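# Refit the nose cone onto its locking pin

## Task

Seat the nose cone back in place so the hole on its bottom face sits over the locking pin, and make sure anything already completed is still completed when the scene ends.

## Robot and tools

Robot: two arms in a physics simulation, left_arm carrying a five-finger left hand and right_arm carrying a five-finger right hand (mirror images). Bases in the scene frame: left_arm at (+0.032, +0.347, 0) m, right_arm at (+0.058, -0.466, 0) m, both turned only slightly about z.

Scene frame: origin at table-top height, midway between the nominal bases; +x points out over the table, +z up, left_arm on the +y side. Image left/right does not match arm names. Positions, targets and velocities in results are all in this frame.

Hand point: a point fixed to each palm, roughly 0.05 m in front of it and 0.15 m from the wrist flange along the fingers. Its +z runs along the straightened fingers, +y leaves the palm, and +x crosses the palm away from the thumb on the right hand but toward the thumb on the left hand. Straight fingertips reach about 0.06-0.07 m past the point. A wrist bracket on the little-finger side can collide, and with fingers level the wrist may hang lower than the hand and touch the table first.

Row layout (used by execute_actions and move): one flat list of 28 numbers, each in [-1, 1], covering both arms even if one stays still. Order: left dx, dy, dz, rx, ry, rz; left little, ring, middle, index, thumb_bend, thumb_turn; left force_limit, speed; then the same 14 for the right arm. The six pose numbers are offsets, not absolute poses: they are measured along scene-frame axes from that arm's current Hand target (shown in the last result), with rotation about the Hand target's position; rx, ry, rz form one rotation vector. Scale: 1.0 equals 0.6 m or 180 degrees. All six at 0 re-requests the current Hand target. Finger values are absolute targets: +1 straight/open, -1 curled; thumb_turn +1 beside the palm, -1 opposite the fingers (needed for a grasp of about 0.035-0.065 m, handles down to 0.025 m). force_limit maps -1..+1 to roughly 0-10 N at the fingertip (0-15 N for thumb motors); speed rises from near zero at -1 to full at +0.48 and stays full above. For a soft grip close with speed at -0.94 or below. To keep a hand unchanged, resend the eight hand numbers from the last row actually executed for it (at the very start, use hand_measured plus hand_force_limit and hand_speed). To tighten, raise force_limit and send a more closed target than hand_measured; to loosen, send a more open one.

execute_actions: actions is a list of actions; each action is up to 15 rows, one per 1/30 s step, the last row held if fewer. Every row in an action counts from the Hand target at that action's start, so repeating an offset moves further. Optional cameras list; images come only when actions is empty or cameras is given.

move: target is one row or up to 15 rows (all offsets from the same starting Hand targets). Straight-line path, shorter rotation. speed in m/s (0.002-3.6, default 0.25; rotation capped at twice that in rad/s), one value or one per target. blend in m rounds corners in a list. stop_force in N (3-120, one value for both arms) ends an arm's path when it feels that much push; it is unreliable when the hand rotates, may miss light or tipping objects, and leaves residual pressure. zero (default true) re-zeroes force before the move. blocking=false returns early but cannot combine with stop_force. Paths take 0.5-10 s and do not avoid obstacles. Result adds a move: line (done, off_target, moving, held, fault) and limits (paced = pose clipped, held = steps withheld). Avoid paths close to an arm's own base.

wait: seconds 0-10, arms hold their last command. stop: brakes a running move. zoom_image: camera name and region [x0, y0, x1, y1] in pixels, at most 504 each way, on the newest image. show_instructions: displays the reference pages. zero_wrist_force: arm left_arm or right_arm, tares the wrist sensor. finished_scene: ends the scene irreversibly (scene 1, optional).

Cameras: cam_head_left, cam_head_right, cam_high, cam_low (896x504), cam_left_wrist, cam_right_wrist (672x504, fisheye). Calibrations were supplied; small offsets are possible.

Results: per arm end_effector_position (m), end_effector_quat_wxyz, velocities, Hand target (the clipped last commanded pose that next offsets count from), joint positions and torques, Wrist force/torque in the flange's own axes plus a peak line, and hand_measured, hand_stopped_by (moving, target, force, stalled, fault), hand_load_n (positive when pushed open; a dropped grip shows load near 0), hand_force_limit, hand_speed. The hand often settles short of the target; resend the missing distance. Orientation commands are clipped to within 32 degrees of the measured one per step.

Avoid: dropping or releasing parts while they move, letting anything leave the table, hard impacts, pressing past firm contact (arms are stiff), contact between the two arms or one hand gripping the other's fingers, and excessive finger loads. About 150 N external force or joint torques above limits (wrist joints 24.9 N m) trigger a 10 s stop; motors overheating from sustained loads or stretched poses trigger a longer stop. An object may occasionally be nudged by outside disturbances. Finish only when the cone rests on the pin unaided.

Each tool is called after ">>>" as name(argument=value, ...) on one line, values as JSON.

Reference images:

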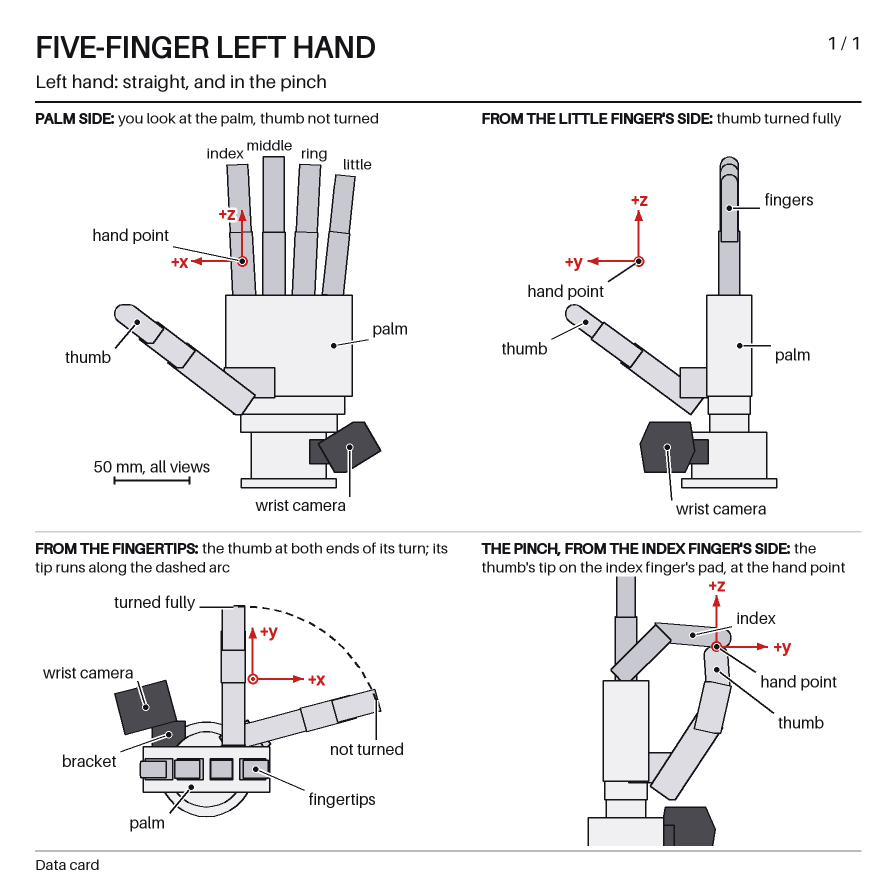

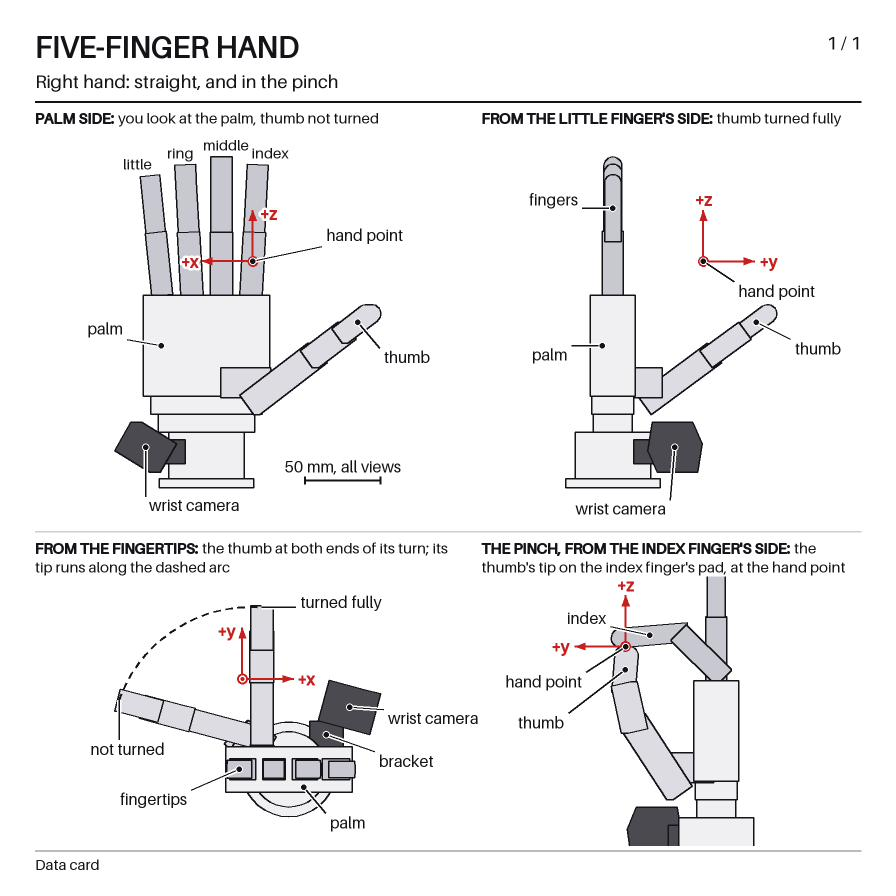

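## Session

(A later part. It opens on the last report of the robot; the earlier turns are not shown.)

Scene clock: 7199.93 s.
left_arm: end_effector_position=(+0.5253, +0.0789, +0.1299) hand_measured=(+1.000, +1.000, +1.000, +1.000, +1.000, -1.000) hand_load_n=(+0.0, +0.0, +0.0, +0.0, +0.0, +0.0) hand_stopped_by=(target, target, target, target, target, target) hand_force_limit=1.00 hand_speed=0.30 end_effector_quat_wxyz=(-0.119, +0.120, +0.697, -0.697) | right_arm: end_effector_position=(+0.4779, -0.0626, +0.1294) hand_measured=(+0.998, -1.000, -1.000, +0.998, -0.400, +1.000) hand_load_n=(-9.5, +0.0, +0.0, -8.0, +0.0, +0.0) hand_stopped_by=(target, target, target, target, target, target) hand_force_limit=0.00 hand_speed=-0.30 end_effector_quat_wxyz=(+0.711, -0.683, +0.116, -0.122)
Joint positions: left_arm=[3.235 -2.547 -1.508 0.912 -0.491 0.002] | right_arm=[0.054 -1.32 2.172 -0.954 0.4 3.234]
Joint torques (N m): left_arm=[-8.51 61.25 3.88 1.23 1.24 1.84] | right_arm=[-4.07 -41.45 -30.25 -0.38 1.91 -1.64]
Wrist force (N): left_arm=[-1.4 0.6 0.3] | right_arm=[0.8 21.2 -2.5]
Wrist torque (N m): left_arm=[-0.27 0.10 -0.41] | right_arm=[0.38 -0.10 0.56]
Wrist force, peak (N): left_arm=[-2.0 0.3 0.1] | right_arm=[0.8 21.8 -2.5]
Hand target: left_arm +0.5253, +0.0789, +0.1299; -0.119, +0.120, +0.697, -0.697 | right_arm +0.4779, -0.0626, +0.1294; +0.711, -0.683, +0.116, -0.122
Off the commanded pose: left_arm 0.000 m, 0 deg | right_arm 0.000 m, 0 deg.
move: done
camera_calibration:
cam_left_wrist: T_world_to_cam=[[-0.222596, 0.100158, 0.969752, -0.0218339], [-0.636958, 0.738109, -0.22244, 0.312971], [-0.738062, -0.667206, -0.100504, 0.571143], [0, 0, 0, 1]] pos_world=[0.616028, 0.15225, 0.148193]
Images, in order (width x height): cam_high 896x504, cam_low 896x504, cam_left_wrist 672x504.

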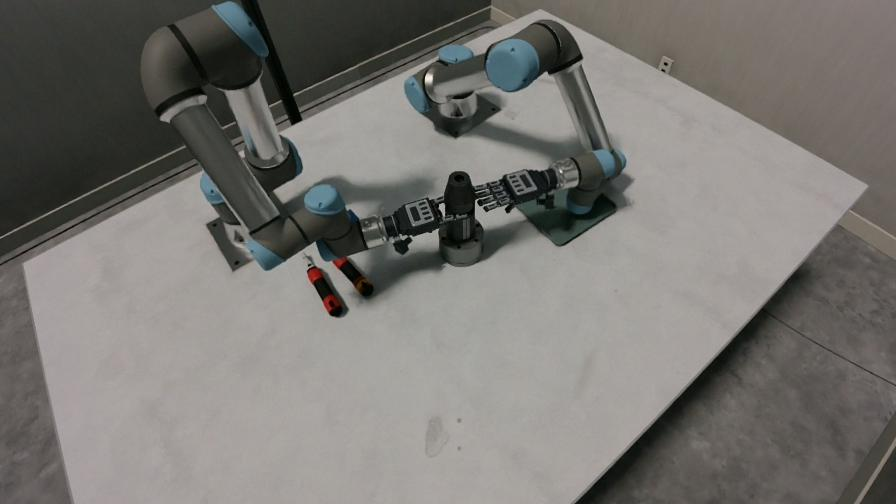

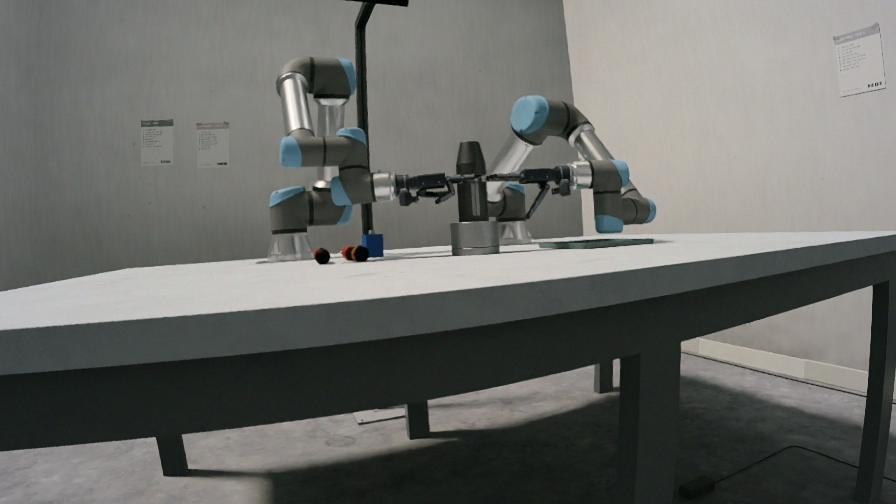

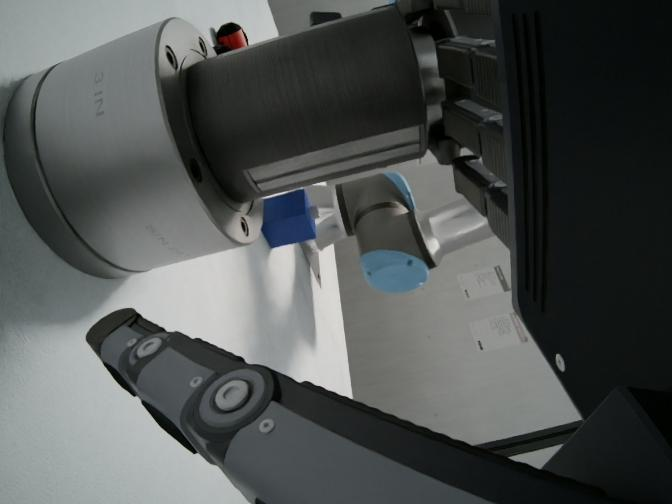

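>>> move(target=[-0.00834,-0.02356,0,0,0,0,1,1,1,1,1,-1,1,0.3,0,0,0,0,0,0,1,-1,-1,1,-0.4,1,0,-0.3], speed=0.008, stop_force=3, cameras=["cam_left_wrist","cam_low","cam_high"])

>>> zoom_image(camera="cam_low", region=[450, 150, 510, 200])

>>> zoom_image(camera="cam_high", region=[430, 160, 500, 230])

>>> zoom_image(camera="cam_left_wrist", region=[370, 0, 520, 150])

Scene clock: 7231.63 s.
left_arm: end_effector_position=(+0.5210, +0.0667, +0.1299) hand_measured=(+1.000, +1.000, +1.000, +1.000, +1.000, -1.000) hand_load_n=(+0.0, -0.5, +0.0, +0.0, +0.0, +0.0) hand_stopped_by=(target, target, target, target, target, target) hand_force_limit=1.00 hand_speed=0.30 end_effector_quat_wxyz=(-0.119, +0.120, +0.697, -0.697) | right_arm: end_effector_position=(+0.4779, -0.0626, +0.1294) hand_measured=(+0.998, -1.000, -1.000, +0.998, -0.400, +1.000) hand_load_n=(-9.0, +0.0, +0.0, -8.5, +0.0, +0.0) hand_stopped_by=(target, target, target, target, target, target) hand_force_limit=0.00 hand_speed=-0.30 end_effector_quat_wxyz=(+0.711, -0.683, +0.116, -0.122)
Joint positions: left_arm=[3.216 -2.542 -1.52 0.919 -0.471 0.002] | right_arm=[0.054 -1.32 2.172 -0.954 0.4 3.234]
Joint torques (N m): left_arm=[6.8 40.57 19.88 -2.71 -0.82 1.81] | right_arm=[-1.92 -40.54 -29.9 -0.44 1.97 -1.53]
Wrist force (N): left_arm=[-1.1 0.2 -3.8] | right_arm=[1.0 21.1 -2.8]
Wrist torque (N m): left_arm=[-0.02 0.06 -0.39] | right_arm=[0.38 -0.12 0.57]
Wrist force, peak (N): left_arm=[-1.0 0.3 -5.1] | right_arm=[1.0 21.8 -2.6]
Hand target: left_arm +0.5210, +0.0667, +0.1299; -0.119, +0.120, +0.697, -0.697 (not the last commanded pose) | right_arm +0.4779, -0.0626, +0.1294; +0.711, -0.683, +0.116, -0.122
Off the commanded pose: left_arm 0.002 m, 0 deg | right_arm 0.000 m, 0 deg.
move: contact (left_arm)
camera_calibration:
cam_left_wrist: T_world_to_cam=[[-0.222667, 0.100093, 0.969743, -0.0216122], [-0.636942, 0.738124, -0.222437, 0.319247], [-0.738054, -0.667199, -0.100603, 0.559848], [0, 0, 0, 1]] pos_world=[0.611728, 0.14005, 0.148293]
Images, in order (width x height): cam_high 896x504, cam_low 896x504, cam_left_wrist 672x504.

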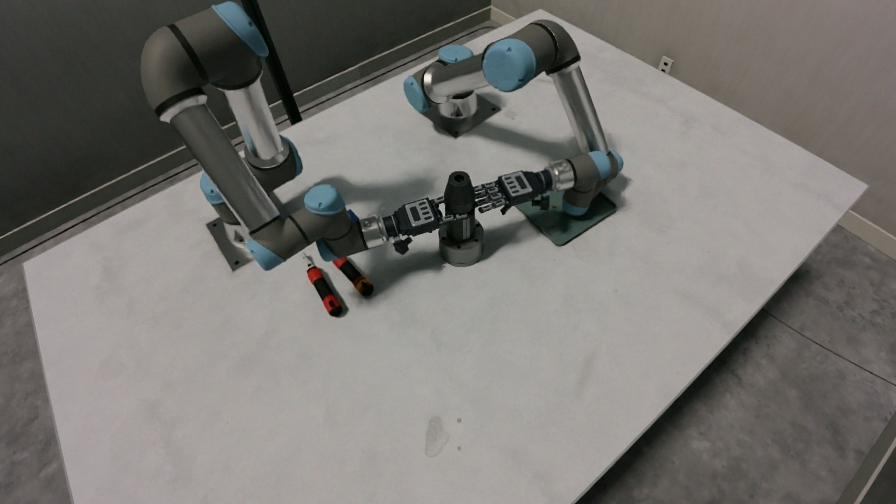

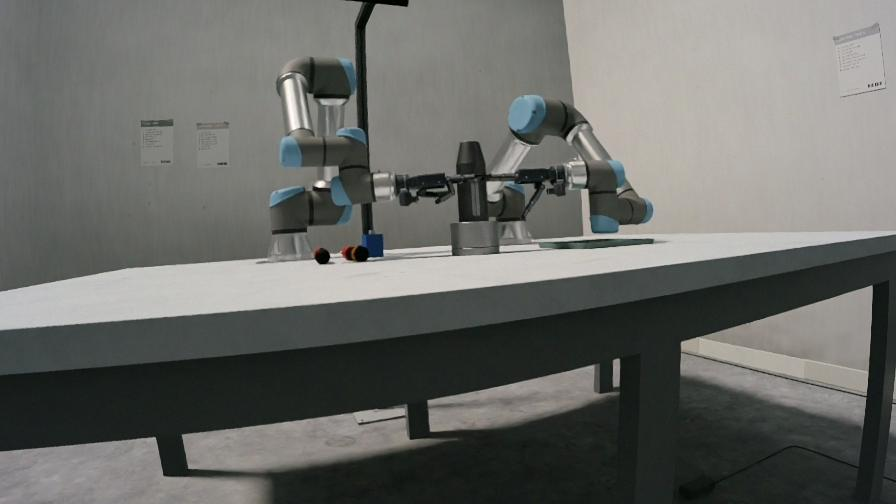

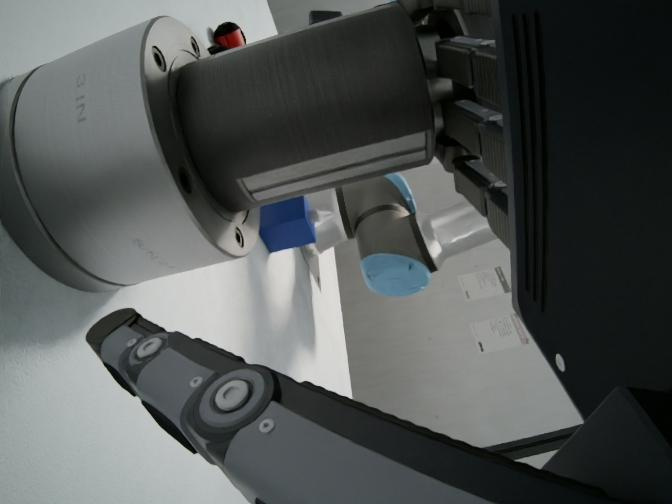

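Scaled by 8.400 from the camera's 896x504 image, which has a finer 1280x720 frame.

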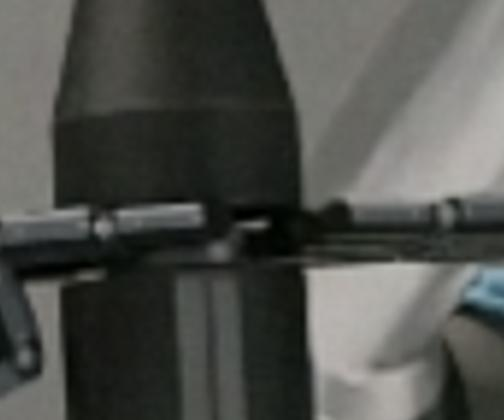

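Scaled by 7.200 from the camera's 896x504 image, which has a finer 1280x720 frame.

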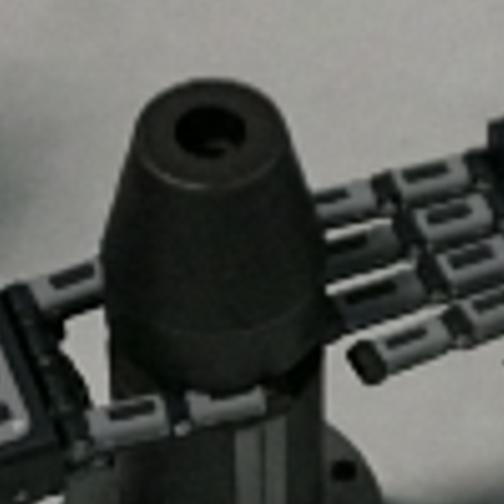

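Scaled by 3.360 from the camera's 672x504 image, which has a finer 960x720 frame.

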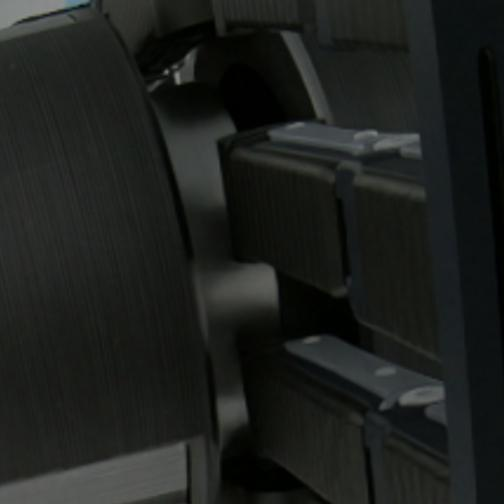

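>>> move(target=[0.00056,0.00157,0,0,0,0,1,1,1,1,1,-1,1,0.3,0,0,0,0,0,0,1,-1,-1,1,-0.4,1,0,-0.3], speed=0.01)

>>> move(target=[0,0,-0.0075,0,0,0,1,1,1,1,1,-1,1,0.3,0,0,0,0,0,0,1,-1,-1,1,-0.4,1,0,-0.3], speed=0.004, stop_force=3, cameras=["cam_low","cam_left_wrist"])

>>> zoom_image(camera="cam_low", region=[450, 150, 510, 200])

Scene clock: 7485.17 s.
left_arm: end_effector_position=(+0.5213, +0.0676, +0.1299) hand_measured=(+1.000, +1.000, +1.000, +1.000, +1.000, -1.000) hand_load_n=(+0.0, +0.0, +0.0, +0.0, +0.0, +0.0) hand_stopped_by=(target, target, target, target, target, target) hand_force_limit=1.00 hand_speed=0.30 end_effector_quat_wxyz=(-0.119, +0.120, +0.697, -0.697) | right_arm: end_effector_position=(+0.4779, -0.0626, +0.1294) hand_measured=(+0.998, -1.000, -1.000, +0.998, -0.400, +1.000) hand_load_n=(-9.5, +0.0, +0.0, -8.5, +0.0, -0.5) hand_stopped_by=(target, target, target, target, target, target) hand_force_limit=0.00 hand_speed=-0.30 end_effector_quat_wxyz=(+0.711, -0.683, +0.116, -0.122)
Joint positions: left_arm=[3.217 -2.542 -1.519 0.918 -0.473 0.002] | right_arm=[0.054 -1.32 2.172 -0.954 0.4 3.234]
Joint torques (N m): left_arm=[8.45 40.73 19.29 -2.8 -1.26 1.26] | right_arm=[-0.55 -40.6 -30.41 -0.46 2.04 -1.74]
Wrist force (N): left_arm=[-1.7 0.3 -0.1] | right_arm=[0.5 21.3 -2.5]
Wrist torque (N m): left_arm=[-0.28 0.13 -0.42] | right_arm=[0.40 -0.05 0.54]
Wrist force, peak (N): left_arm=[-1.0 0.5 -3.9] | right_arm=[0.9 21.6 -2.6]
Hand target: left_arm +0.5214, +0.0677, +0.1299; -0.119, +0.120, +0.697, -0.697 | right_arm +0.4779, -0.0626, +0.1294; +0.711, -0.683, +0.116, -0.122
Off the commanded pose: left_arm 0.000 m, 0 deg | right_arm 0.000 m, 0 deg.
move: done

Scene clock: 7487.07 s.
left_arm: end_effector_position=(+0.5214, +0.0677, +0.1254) hand_measured=(+1.000, +1.000, +1.000, +1.000, +1.000, -1.000) hand_load_n=(+0.0, +0.0, +0.0, +0.0, +0.0, +0.0) hand_stopped_by=(target, target, target, target, target, target) hand_force_limit=1.00 hand_speed=0.30 end_effector_quat_wxyz=(-0.119, +0.120, +0.697, -0.697) | right_arm: end_effector_position=(+0.4779, -0.0626, +0.1294) hand_measured=(+0.998, -1.000, -1.000, +0.998, -0.400, +1.000) hand_load_n=(-9.5, +0.0, +0.0, -8.0, +0.0, +0.0) hand_stopped_by=(target, target, target, target, target, target) hand_force_limit=0.00 hand_speed=-0.30 end_effector_quat_wxyz=(+0.711, -0.683, +0.116, -0.122)
Joint positions: left_arm=[3.217 -2.551 -1.517 0.925 -0.473 0.002] | right_arm=[0.054 -1.32 2.172 -0.954 0.4 3.234]
Joint torques (N m): left_arm=[8.54 41.07 20.21 1.17 -1.14 1.34] | right_arm=[0.55 -40.05 -29.55 -0.67 2.12 -1.52]
Wrist force (N): left_arm=[-1.6 0.4 0.0] | right_arm=[1.1 21.4 -2.4]
Wrist torque (N m): left_arm=[-0.27 0.12 -0.43] | right_arm=[0.40 -0.13 0.58]
Wrist force, peak (N): left_arm=[-1.8 0.5 0.0] | right_arm=[0.9 21.7 -2.5]
Hand target: left_arm +0.5214, +0.0677, +0.1254; -0.119, +0.120, +0.697, -0.697 | right_arm +0.4779, -0.0626, +0.1294; +0.711, -0.683, +0.116, -0.122
Off the commanded pose: left_arm 0.000 m, 0 deg | right_arm 0.000 m, 0 deg.
move: done
camera_calibration:
cam_left_wrist: T_world_to_cam=[[-0.222596, 0.100158, 0.969752, -0.0172286], [-0.636958, 0.738109, -0.22244, 0.317763], [-0.738062, -0.667206, -0.100504, 0.560199], [0, 0, 0, 1]] pos_world=[0.612028, 0.14095, 0.143693]
Images, in order (width x height): cam_low 896x504, cam_left_wrist 672x504.

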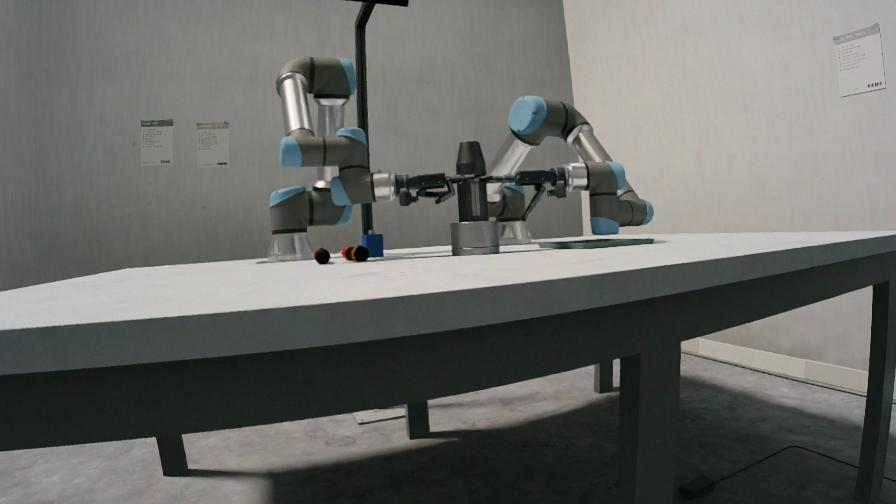

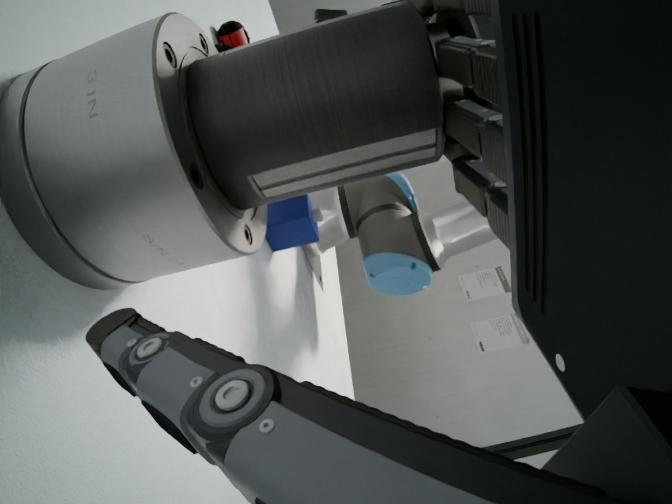

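Scaled by 8.400 from the camera's 896x504 image, which has a finer 1280x720 frame.

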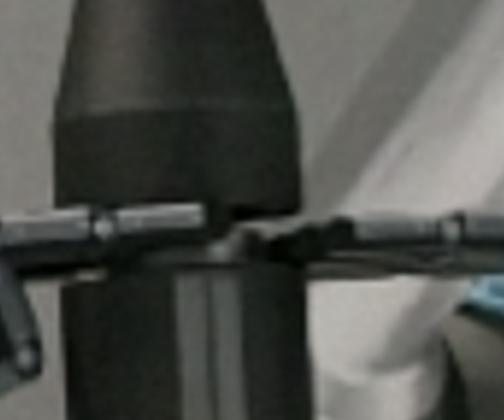

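>>> move(target=[0,0,-0.006,0,0,0,1,1,1,1,1,-1,1,0.3,0,0,0,0,0,0,1,-1,-1,1,-0.4,1,0,-0.3], speed=0.004, stop_force=3, cameras=["cam_low"])

>>> zoom_image(camera="cam_low", region=[450, 150, 510, 200])

Scene clock: 7496.17 s.
left_arm: end_effector_position=(+0.5214, +0.0677, +0.1252) hand_measured=(+1.000, +1.000, +1.000, +1.000, +1.000, -1.000) hand_load_n=(+0.0, +0.0, +1.0, +0.0, +0.0, +0.0) hand_stopped_by=(target, target, target, target, target, target) hand_force_limit=1.00 hand_speed=0.30 end_effector_quat_wxyz=(-0.119, +0.120, +0.697, -0.697) | right_arm: end_effector_position=(+0.4779, -0.0626, +0.1294) hand_measured=(+0.998, -1.000, -1.000, +0.998, -0.400, +1.000) hand_load_n=(-9.5, +0.0, +0.0, -8.0, +0.0, +0.0) hand_stopped_by=(target, target, target, target, target, target) hand_force_limit=0.00 hand_speed=-0.30 end_effector_quat_wxyz=(+0.711, -0.683, +0.116, -0.122)
Joint positions: left_arm=[3.217 -2.551 -1.517 0.925 -0.473 0.002] | right_arm=[0.054 -1.32 2.172 -0.954 0.4 3.234]
Joint torques (N m): left_arm=[7.95 57.88 13.02 -0.92 -0.67 0.01] | right_arm=[1.99 -40.42 -29.69 -0.53 1.98 -1.42]
Wrist force (N): left_arm=[-1.1 -5.7 0.3] | right_arm=[0.7 21.2 -2.6]
Wrist torque (N m): left_arm=[0.02 0.14 -0.23] | right_arm=[0.39 -0.07 0.55]
Wrist force, peak (N): left_arm=[-1.3 -5.9 0.2] | right_arm=[1.3 21.6 -2.7]
Hand target: left_arm +0.5214, +0.0677, +0.1253; -0.119, +0.120, +0.697, -0.697 (not the last commanded pose) | right_arm +0.4779, -0.0626, +0.1294; +0.711, -0.683, +0.116, -0.122
Off the commanded pose: left_arm 0.003 m, 0 deg | right_arm 0.000 m, 0 deg.
move: contact (left_arm)
Images, in order (width x height): cam_low 896x504.

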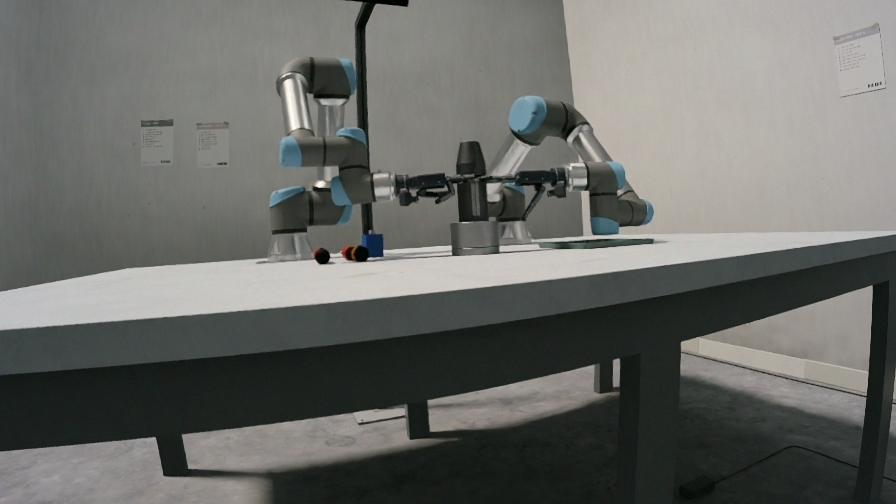

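Scaled by 8.400 from the camera's 896x504 image, which has a finer 1280x720 frame.

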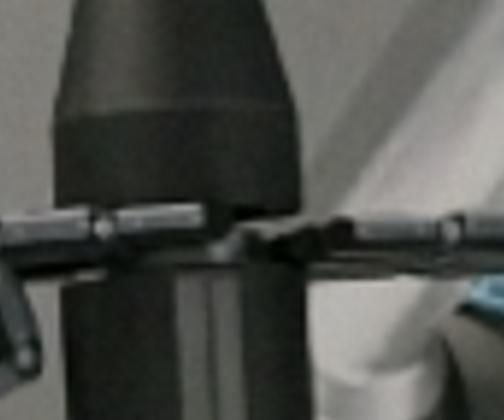

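>>> move(target=[0,0,0.0003,0,0,0,1,1,1,1,1,-1,1,0.3,0,0,-0.0045,0,0,0,1,-1,-1,1,-0.4,1,0,-0.3], speed=0.004)

>>> move(target=[0,0,0,0,0,0,1,1,1,1,1,-1,1,0.3,0,0,-0.0035,0,0,0,1,-1,-1,1,-0.4,1,0,-0.3], speed=0.003, stop_force=3)

Scene clock: 7508.53 s.
left_arm: end_effector_position=(+0.5214, +0.0677, +0.1254) hand_measured=(+1.000, +1.000, +1.000, +1.000, +1.000, -1.000) hand_load_n=(+0.0, +0.0, +0.0, -0.5, +0.0, +0.0) hand_stopped_by=(target, target, target, target, target, target) hand_force_limit=1.00 hand_speed=0.30 end_effector_quat_wxyz=(-0.119, +0.120, +0.697, -0.697) | right_arm: end_effector_position=(+0.4779, -0.0626, +0.1268) hand_measured=(+0.998, -1.000, -1.000, +0.998, -0.400, +1.000) hand_load_n=(-9.5, +0.0, +0.0, -8.5, +0.0, +0.0) hand_stopped_by=(target, target, target, target, target, target) hand_force_limit=0.00 hand_speed=-0.30 end_effector_quat_wxyz=(+0.711, -0.683, +0.116, -0.122)
Joint positions: left_arm=[3.217 -2.551 -1.517 0.925 -0.473 0.002] | right_arm=[0.054 -1.314 2.174 -0.962 0.4 3.234]
Joint torques (N m): left_arm=[8.41 62.01 3.35 -2.89 0.35 0.16] | right_arm=[4.24 -25.75 -9.9 -5.05 2.12 -1.72]
Wrist force (N): left_arm=[-1.4 0.5 -0.1] | right_arm=[1.1 21.4 -2.6]
Wrist torque (N m): left_arm=[-0.25 0.10 -0.41] | right_arm=[0.41 -0.13 0.58]
Wrist force, peak (N): left_arm=[-0.9 -5.1 0.4] | right_arm=[0.7 21.7 -2.7]
Hand target: left_arm +0.5214, +0.0677, +0.1254; -0.119, +0.120, +0.697, -0.697 | right_arm +0.4779, -0.0626, +0.1267; +0.711, -0.683, +0.116, -0.122
Off the commanded pose: left_arm 0.000 m, 0 deg | right_arm 0.000 m, 0 deg.
move: done

Scene clock: 7509.80 s.
left_arm: end_effector_position=(+0.5214, +0.0677, +0.1254) hand_measured=(+1.000, +1.000, +1.000, +1.000, +1.000, -1.000) hand_load_n=(+0.0, +0.0, +0.0, +0.0, +0.0, +0.0) hand_stopped_by=(target, target, target, target, target, target) hand_force_limit=1.00 hand_speed=0.30 end_effector_quat_wxyz=(-0.119, +0.120, +0.697, -0.697) | right_arm: end_effector_position=(+0.4779, -0.0626, +0.1260) hand_measured=(+0.998, -1.000, -1.000, +0.998, -0.400, +1.000) hand_load_n=(-8.5, +0.0, +0.0, -7.5, +0.0, +0.0) hand_stopped_by=(target, target, target, target, target, target) hand_force_limit=0.00 hand_speed=-0.30 end_effector_quat_wxyz=(+0.711, -0.683, +0.116, -0.122)
Joint positions: left_arm=[3.217 -2.551 -1.517 0.925 -0.473 0.002] | right_arm=[0.054 -1.312 2.175 -0.964 0.4 3.234]
Joint torques (N m): left_arm=[7.93 60.16 3.38 -2.72 0.22 0.11] | right_arm=[4.39 -40.3 -21.62 -0.14 1.92 -0.66]
Wrist force (N): left_arm=[-1.6 0.2 0.0] | right_arm=[1.8 18.5 -1.6]
Wrist torque (N m): left_arm=[-0.30 0.12 -0.41] | right_arm=[0.38 -0.13 0.53]
Wrist force, peak (N): left_arm=[-1.9 0.4 -0.3] | right_arm=[1.0 21.6 -2.9]
Hand target: left_arm +0.5214, +0.0677, +0.1254; -0.119, +0.120, +0.697, -0.697 | right_arm +0.4779, -0.0626, +0.1260; +0.711, -0.683, +0.116, -0.122 (not the last commanded pose)
Off the commanded pose: left_arm 0.000 m, 0 deg | right_arm 0.001 m, 0 deg.
move: contact (right_arm)

>>> move(target=[0,0,0,0,0,0,1,1,1,1,1,-1,1,0.3,-0.00556,-0.01571,0,0,0,0,1,-1,-1,1,-0.4,1,0,-0.3], speed=0.01, cameras=["cam_low","cam_high"])

>>> zoom_image(camera="cam_low", region=[445, 135, 505, 195])

Scene clock: 7524.97 s.
left_arm: end_effector_position=(+0.5214, +0.0677, +0.1254) hand_measured=(+1.000, +1.000, +1.000, +1.000, +1.000, -1.000) hand_load_n=(+0.0, +0.0, -1.0, +0.0, +0.0, +0.0) hand_stopped_by=(target, target, target, target, target, target) hand_force_limit=1.00 hand_speed=0.30 end_effector_quat_wxyz=(-0.119, +0.120, +0.697, -0.697) | right_arm: end_effector_position=(+0.4746, -0.0719, +0.1260) hand_measured=(+0.998, -1.000, -1.000, +0.998, -0.400, +1.000) hand_load_n=(-6.5, +0.5, +0.0, -11.5, +0.0, +0.0) hand_stopped_by=(target, target, target, target, target, target) hand_force_limit=0.00 hand_speed=-0.30 end_effector_quat_wxyz=(+0.711, -0.683, +0.116, -0.122)
Joint positions: left_arm=[3.217 -2.551 -1.517 0.925 -0.473 0.002] | right_arm=[0.029 -1.326 2.195 -0.977 0.376 3.24]
Joint torques (N m): left_arm=[8.87 60.2 3.77 -2.88 0.36 0.44] | right_arm=[-12.44 -37.02 -6.31 -4.97 -0.21 2.39]
Wrist force (N): left_arm=[-1.4 0.8 0.0] | right_arm=[-1.0 17.5 0.8]
Wrist torque (N m): left_arm=[-0.34 0.15 -0.42] | right_arm=[0.08 -0.37 0.19]
Wrist force, peak (N): left_arm=[-1.9 0.5 -0.1] | right_arm=[-1.0 22.0 1.3]
Hand target: left_arm +0.5214, +0.0677, +0.1254; -0.119, +0.120, +0.697, -0.697 | right_arm +0.4746, -0.0721, +0.1260; +0.711, -0.683, +0.116, -0.122
Off the commanded pose: left_arm 0.000 m, 0 deg | right_arm 0.000 m, 0 deg.
move: done
Images, in order (width x height): cam_high 896x504, cam_low 896x504.

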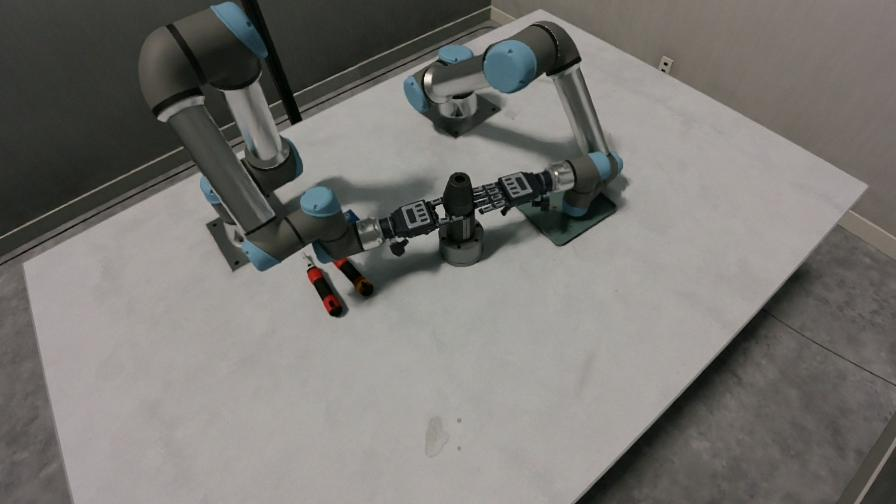

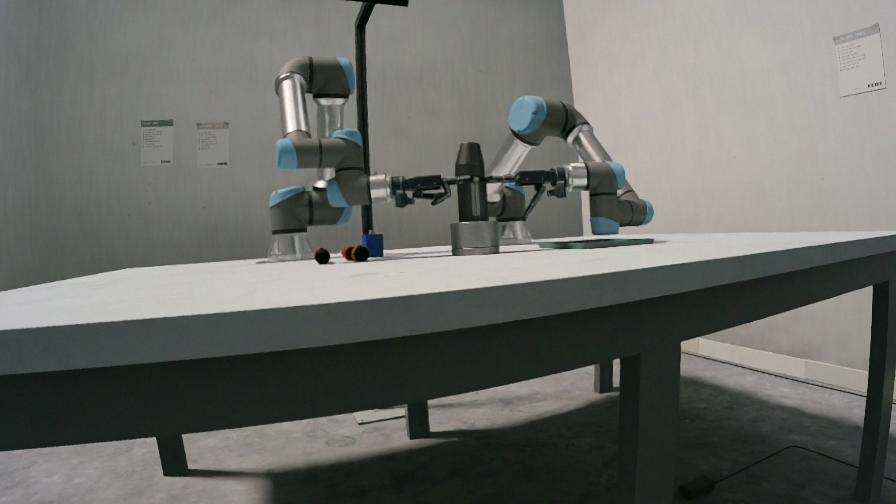

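Scaled by 8.400 from the camera's 896x504 image, which has a finer 1280x720 frame.

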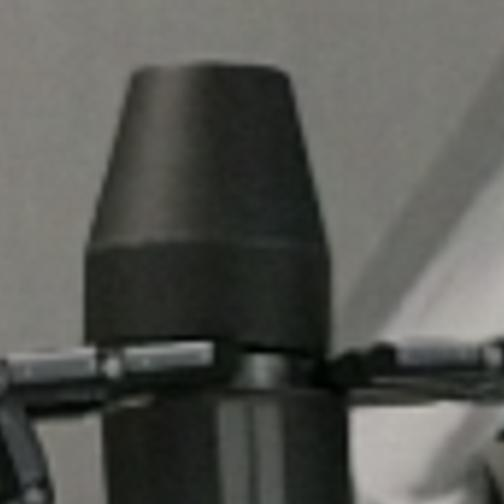

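>>> move(target=[0,0,0,0,0,0,1,1,1,1,1,-1,1,0.3,-0.00556,-0.01571,0,0,0,0,1,-1,-1,1,-0.4,1,0,-0.3], speed=0.01, cameras=["cam_low","cam_high"])

>>> zoom_image(camera="cam_low", region=[445, 135, 505, 195])

>>> zoom_image(camera="cam_high", region=[430, 160, 500, 230])

Scene clock: 7549.13 s.
left_arm: end_effector_position=(+0.5214, +0.0677, +0.1254) hand_measured=(+1.000, +1.000, +1.000, +1.000, +1.000, -1.000) hand_load_n=(+0.0, +0.0, -1.0, -0.5, +0.0, +0.0) hand_stopped_by=(target, target, target, target, target, target) hand_force_limit=1.00 hand_speed=0.30 end_effector_quat_wxyz=(-0.119, +0.120, +0.697, -0.697) | right_arm: end_effector_position=(+0.4713, -0.0814, +0.1260) hand_measured=(+1.000, -1.000, -1.000, +0.998, -0.400, +1.000) hand_load_n=(-4.5, +0.0, +0.0, -6.5, +0.0, +0.0) hand_stopped_by=(target, target, target, target, target, target) hand_force_limit=0.00 hand_speed=-0.30 end_effector_quat_wxyz=(+0.711, -0.683, +0.116, -0.122)
Joint positions: left_arm=[3.217 -2.551 -1.517 0.925 -0.473 0.002] | right_arm=[0.003 -1.341 2.215 -0.99 0.35 3.248]
Joint torques (N m): left_arm=[8.6 61.17 4.8 -2.76 0.26 0.7] | right_arm=[-11.34 -33.39 -3.57 -3.85 -0.98 2.24]
Wrist force (N): left_arm=[-1.2 1.3 0.0] | right_arm=[1.0 10.3 0.4]
Wrist torque (N m): left_arm=[-0.27 0.11 -0.41] | right_arm=[0.23 -0.24 0.18]
Wrist force, peak (N): left_arm=[-1.8 1.1 0.1] | right_arm=[-0.1 18.6 1.8]
Hand target: left_arm +0.5214, +0.0677, +0.1254; -0.119, +0.120, +0.697, -0.697 | right_arm +0.4712, -0.0815, +0.1260; +0.711, -0.683, +0.116, -0.122
Off the commanded pose: left_arm 0.000 m, 0 deg | right_arm 0.000 m, 0 deg.
move: done
Images, in order (width x height): cam_high 896x504, cam_low 896x504.

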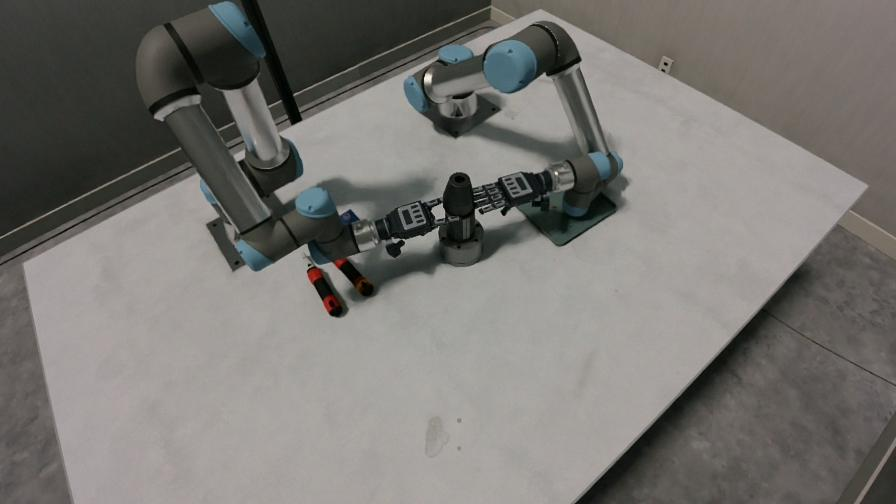

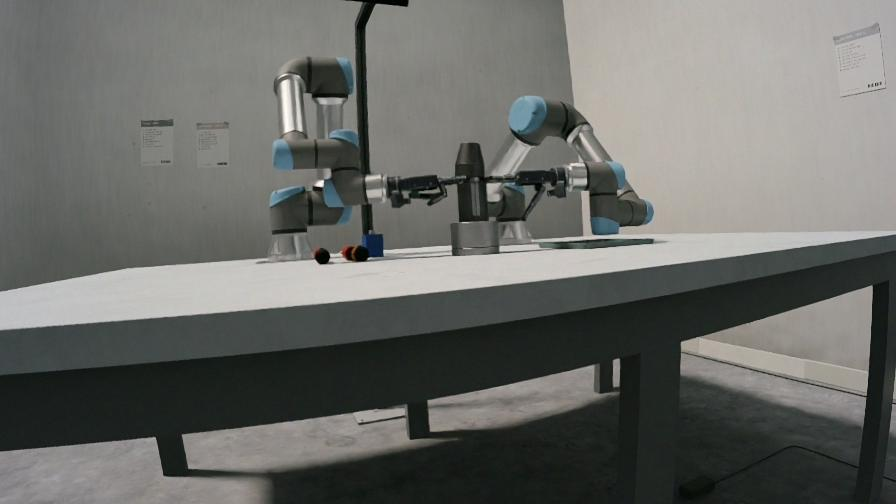

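Scaled by 8.400 from the camera's 896x504 image, which has a finer 1280x720 frame.

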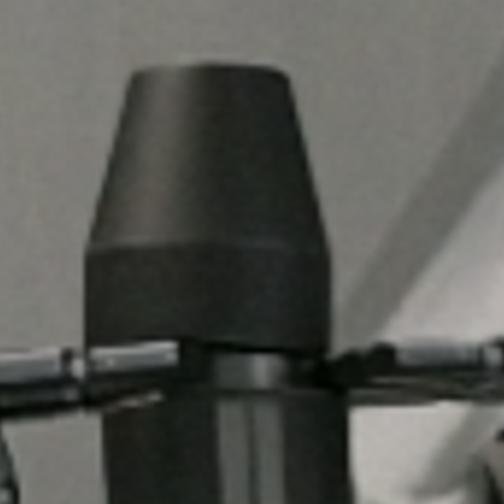

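Scaled by 7.200 from the camera's 896x504 image, which has a finer 1280x720 frame.

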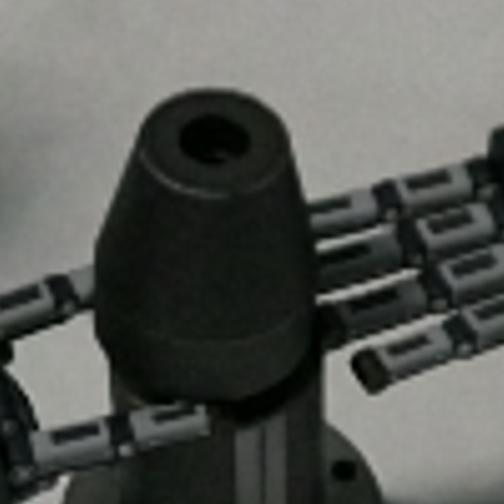

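>>> move(target=[0,0,0,0,0,0,1,1,1,1,1,-1,1,0.3,0,0,-0.01,0,0,0,1,-1,-1,1,-0.4,1,0,-0.3], speed=0.004, stop_force=4, cameras=["cam_low","cam_left_wrist"])

>>> zoom_image(camera="cam_low", region=[445, 135, 505, 195])

>>> zoom_image(camera="cam_left_wrist", region=[370, 0, 520, 150])

Scene clock: 7599.90 s.
left_arm: end_effector_position=(+0.5214, +0.0677, +0.1254) hand_measured=(+1.000, +1.000, +1.000, +1.000, +1.000, -1.000) hand_load_n=(+0.0, +0.0, -1.0, +0.0, +0.0, +0.0) hand_stopped_by=(target, target, target, target, target, target) hand_force_limit=1.00 hand_speed=0.30 end_effector_quat_wxyz=(-0.119, +0.120, +0.697, -0.697) | right_arm: end_effector_position=(+0.4712, -0.0815, +0.1256) hand_measured=(+1.000, -1.000, -1.000, +1.000, -0.400, +1.000) hand_load_n=(-1.5, +0.0, +0.0, -4.5, +0.0, +0.0) hand_stopped_by=(target, target, target, target, target, target) hand_force_limit=0.00 hand_speed=-0.30 end_effector_quat_wxyz=(+0.711, -0.683, +0.116, -0.122)
Joint positions: left_arm=[3.217 -2.551 -1.517 0.925 -0.473 0.002] | right_arm=[0.003 -1.34 2.216 -0.992 0.35 3.249]
Joint torques (N m): left_arm=[8.4 60.59 5.37 -2.86 0.21 1.01] | right_arm=[-7.59 -33.09 -23.61 1.36 -1.26 1.55]
Wrist force (N): left_arm=[-1.2 1.0 0.2] | right_arm=[1.5 5.9 -1.8]
Wrist torque (N m): left_arm=[-0.31 0.14 -0.42] | right_arm=[0.47 0.07 0.07]
Wrist force, peak (N): left_arm=[-1.5 1.2 0.3] | right_arm=[0.9 10.3 0.3]
Hand target: left_arm +0.5214, +0.0677, +0.1254; -0.119, +0.120, +0.697, -0.697 | right_arm +0.4713, -0.0815, +0.1257; +0.711, -0.683, +0.116, -0.122 (not the last commanded pose)
Off the commanded pose: left_arm 0.000 m, 0 deg | right_arm 0.006 m, 0 deg.
move: contact (right_arm)
camera_calibration:
cam_left_wrist: T_world_to_cam=[[-0.222596, 0.100158, 0.969752, -0.0173256], [-0.636958, 0.738109, -0.22244, 0.317785], [-0.738062, -0.667206, -0.100504, 0.560209], [0, 0, 0, 1]] pos_world=[0.612028, 0.14095, 0.143793]
Images, in order (width x height): cam_low 896x504, cam_left_wrist 672x504.

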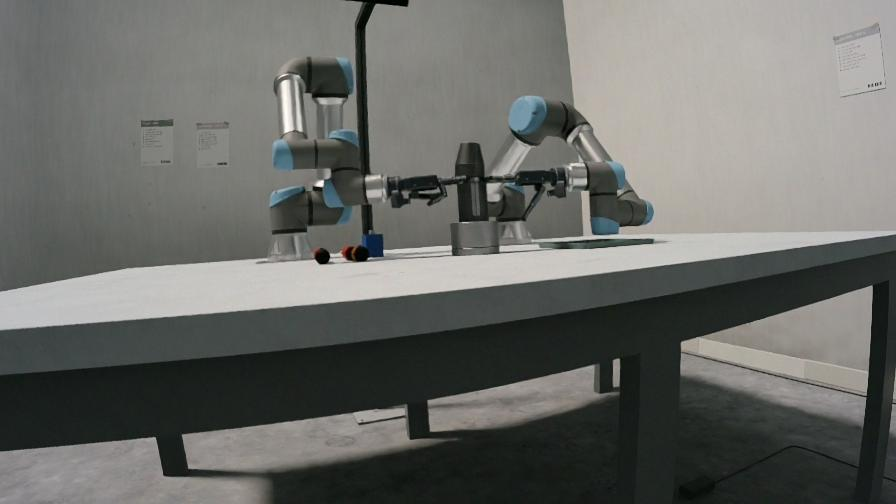

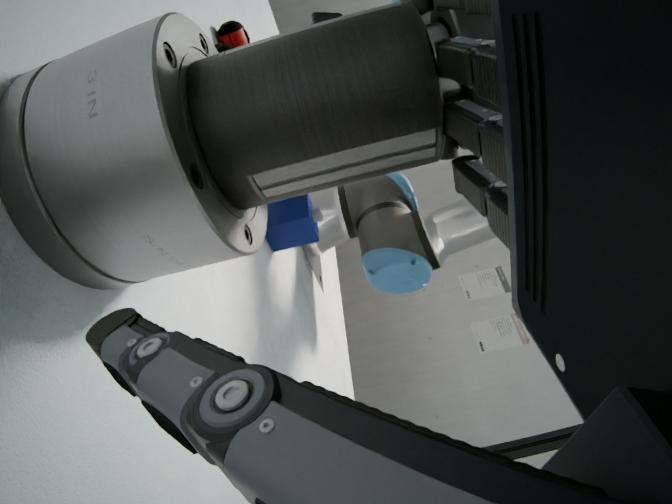

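Scaled by 8.400 from the camera's 896x504 image, which has a finer 1280x720 frame.

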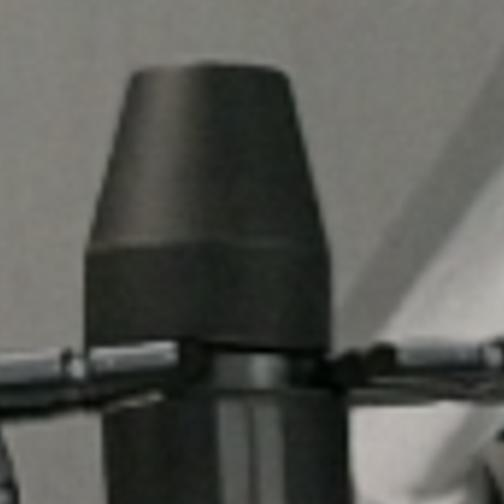

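Scaled by 3.360 from the camera's 672x504 image, which has a finer 960x720 frame.

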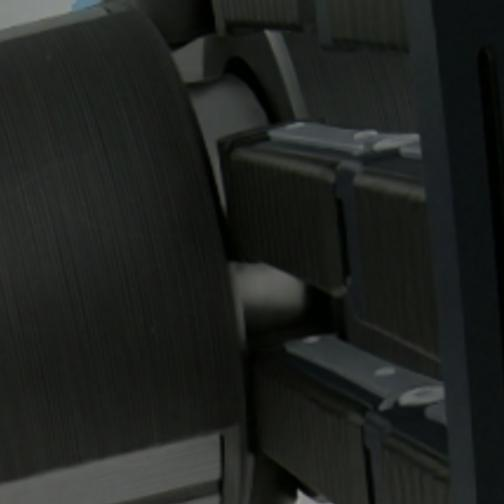

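>>> move(target=[0.00834,0.02356,0.0005,0,0,0,1,1,1,1,1,-1,1,0.3,0,0,0.0012,0,0,0,1,-1,-1,1,-0.4,1,0,-0.3], speed=0.015, cameras=["cam_low","cam_left_wrist"])

>>> zoom_image(camera="cam_low", region=[445, 135, 505, 195])

>>> zoom_image(camera="cam_left_wrist", region=[370, 0, 520, 150])

Scene clock: 7650.50 s.
left_arm: end_effector_position=(+0.5263, +0.0816, +0.1257) hand_measured=(+1.000, +1.000, +1.000, +1.000, +1.000, -1.000) hand_load_n=(+0.0, +0.0, +0.0, +0.0, +0.0, +0.0) hand_stopped_by=(target, target, target, target, target, target) hand_force_limit=1.00 hand_speed=0.30 end_effector_quat_wxyz=(-0.119, +0.120, +0.697, -0.697) | right_arm: end_effector_position=(+0.4713, -0.0815, +0.1264) hand_measured=(+1.000, -1.000, -1.000, +1.000, -0.400, +1.000) hand_load_n=(-6.0, -0.5, -0.5, -9.0, +0.0, +0.0) hand_stopped_by=(target, target, target, target, target, target) hand_force_limit=0.00 hand_speed=-0.30 end_effector_quat_wxyz=(+0.711, -0.683, +0.116, -0.122)
Joint positions: left_arm=[3.239 -2.556 -1.503 0.916 -0.495 0.002] | right_arm=[0.003 -1.342 2.215 -0.99 0.35 3.249]
Joint torques (N m): left_arm=[11.33 41.62 20.4 -2.65 -1.05 -0.5] | right_arm=[4.48 -36.9 -28.47 0.33 -0.98 1.96]
Wrist force (N): left_arm=[-1.7 0.3 0.0] | right_arm=[-0.2 15.9 -4.6]
Wrist torque (N m): left_arm=[-0.28 0.15 -0.43] | right_arm=[0.57 0.12 0.29]
Wrist force, peak (N): left_arm=[-1.5 1.3 1.3] | right_arm=[-0.2 15.9 -4.6]
Hand target: left_arm +0.5264, +0.0818, +0.1257; -0.119, +0.120, +0.697, -0.697 | right_arm +0.4713, -0.0815, +0.1264; +0.711, -0.683, +0.116, -0.122
Off the commanded pose: left_arm 0.000 m, 0 deg | right_arm 0.000 m, 0 deg.
move: done
camera_calibration:
cam_left_wrist: T_world_to_cam=[[-0.222596, 0.100158, 0.969752, -0.0179057], [-0.636958, 0.738109, -0.22244, 0.310703], [-0.738062, -0.667206, -0.100504, 0.57327], [0, 0, 0, 1]] pos_world=[0.617028, 0.15495, 0.144093]
Images, in order (width x height): cam_low 896x504, cam_left_wrist 672x504.

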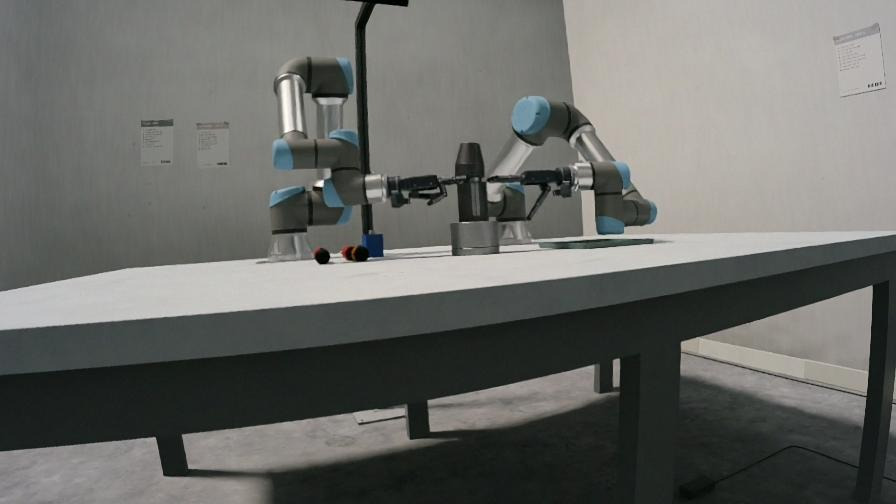

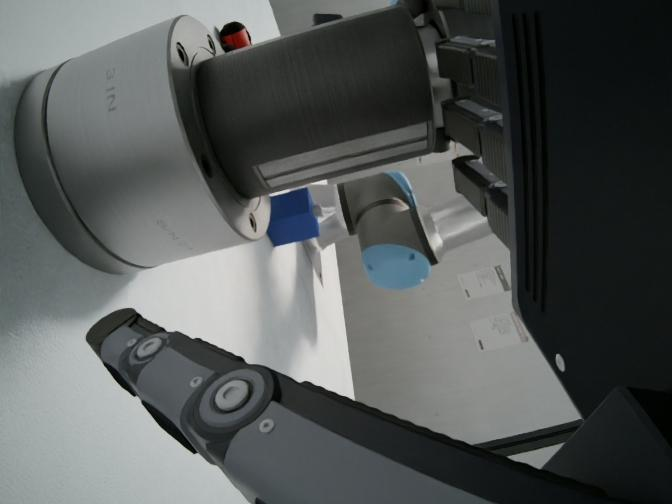

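Scaled by 8.400 from the camera's 896x504 image, which has a finer 1280x720 frame.

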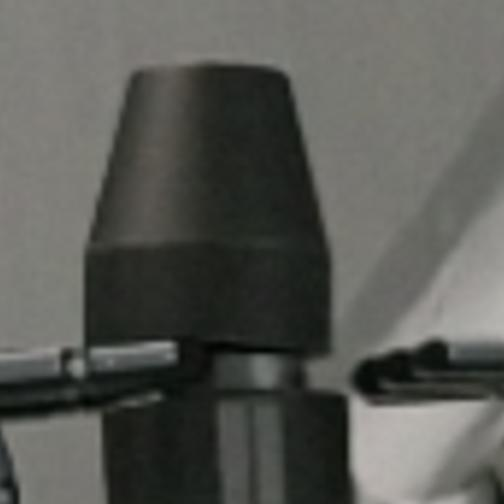

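Scaled by 3.360 from the camera's 672x504 image, which has a finer 960x720 frame.

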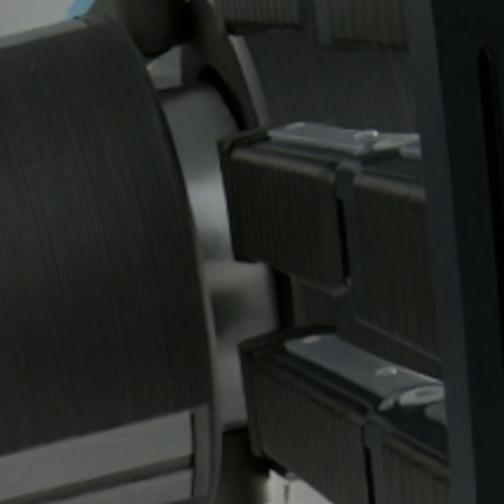

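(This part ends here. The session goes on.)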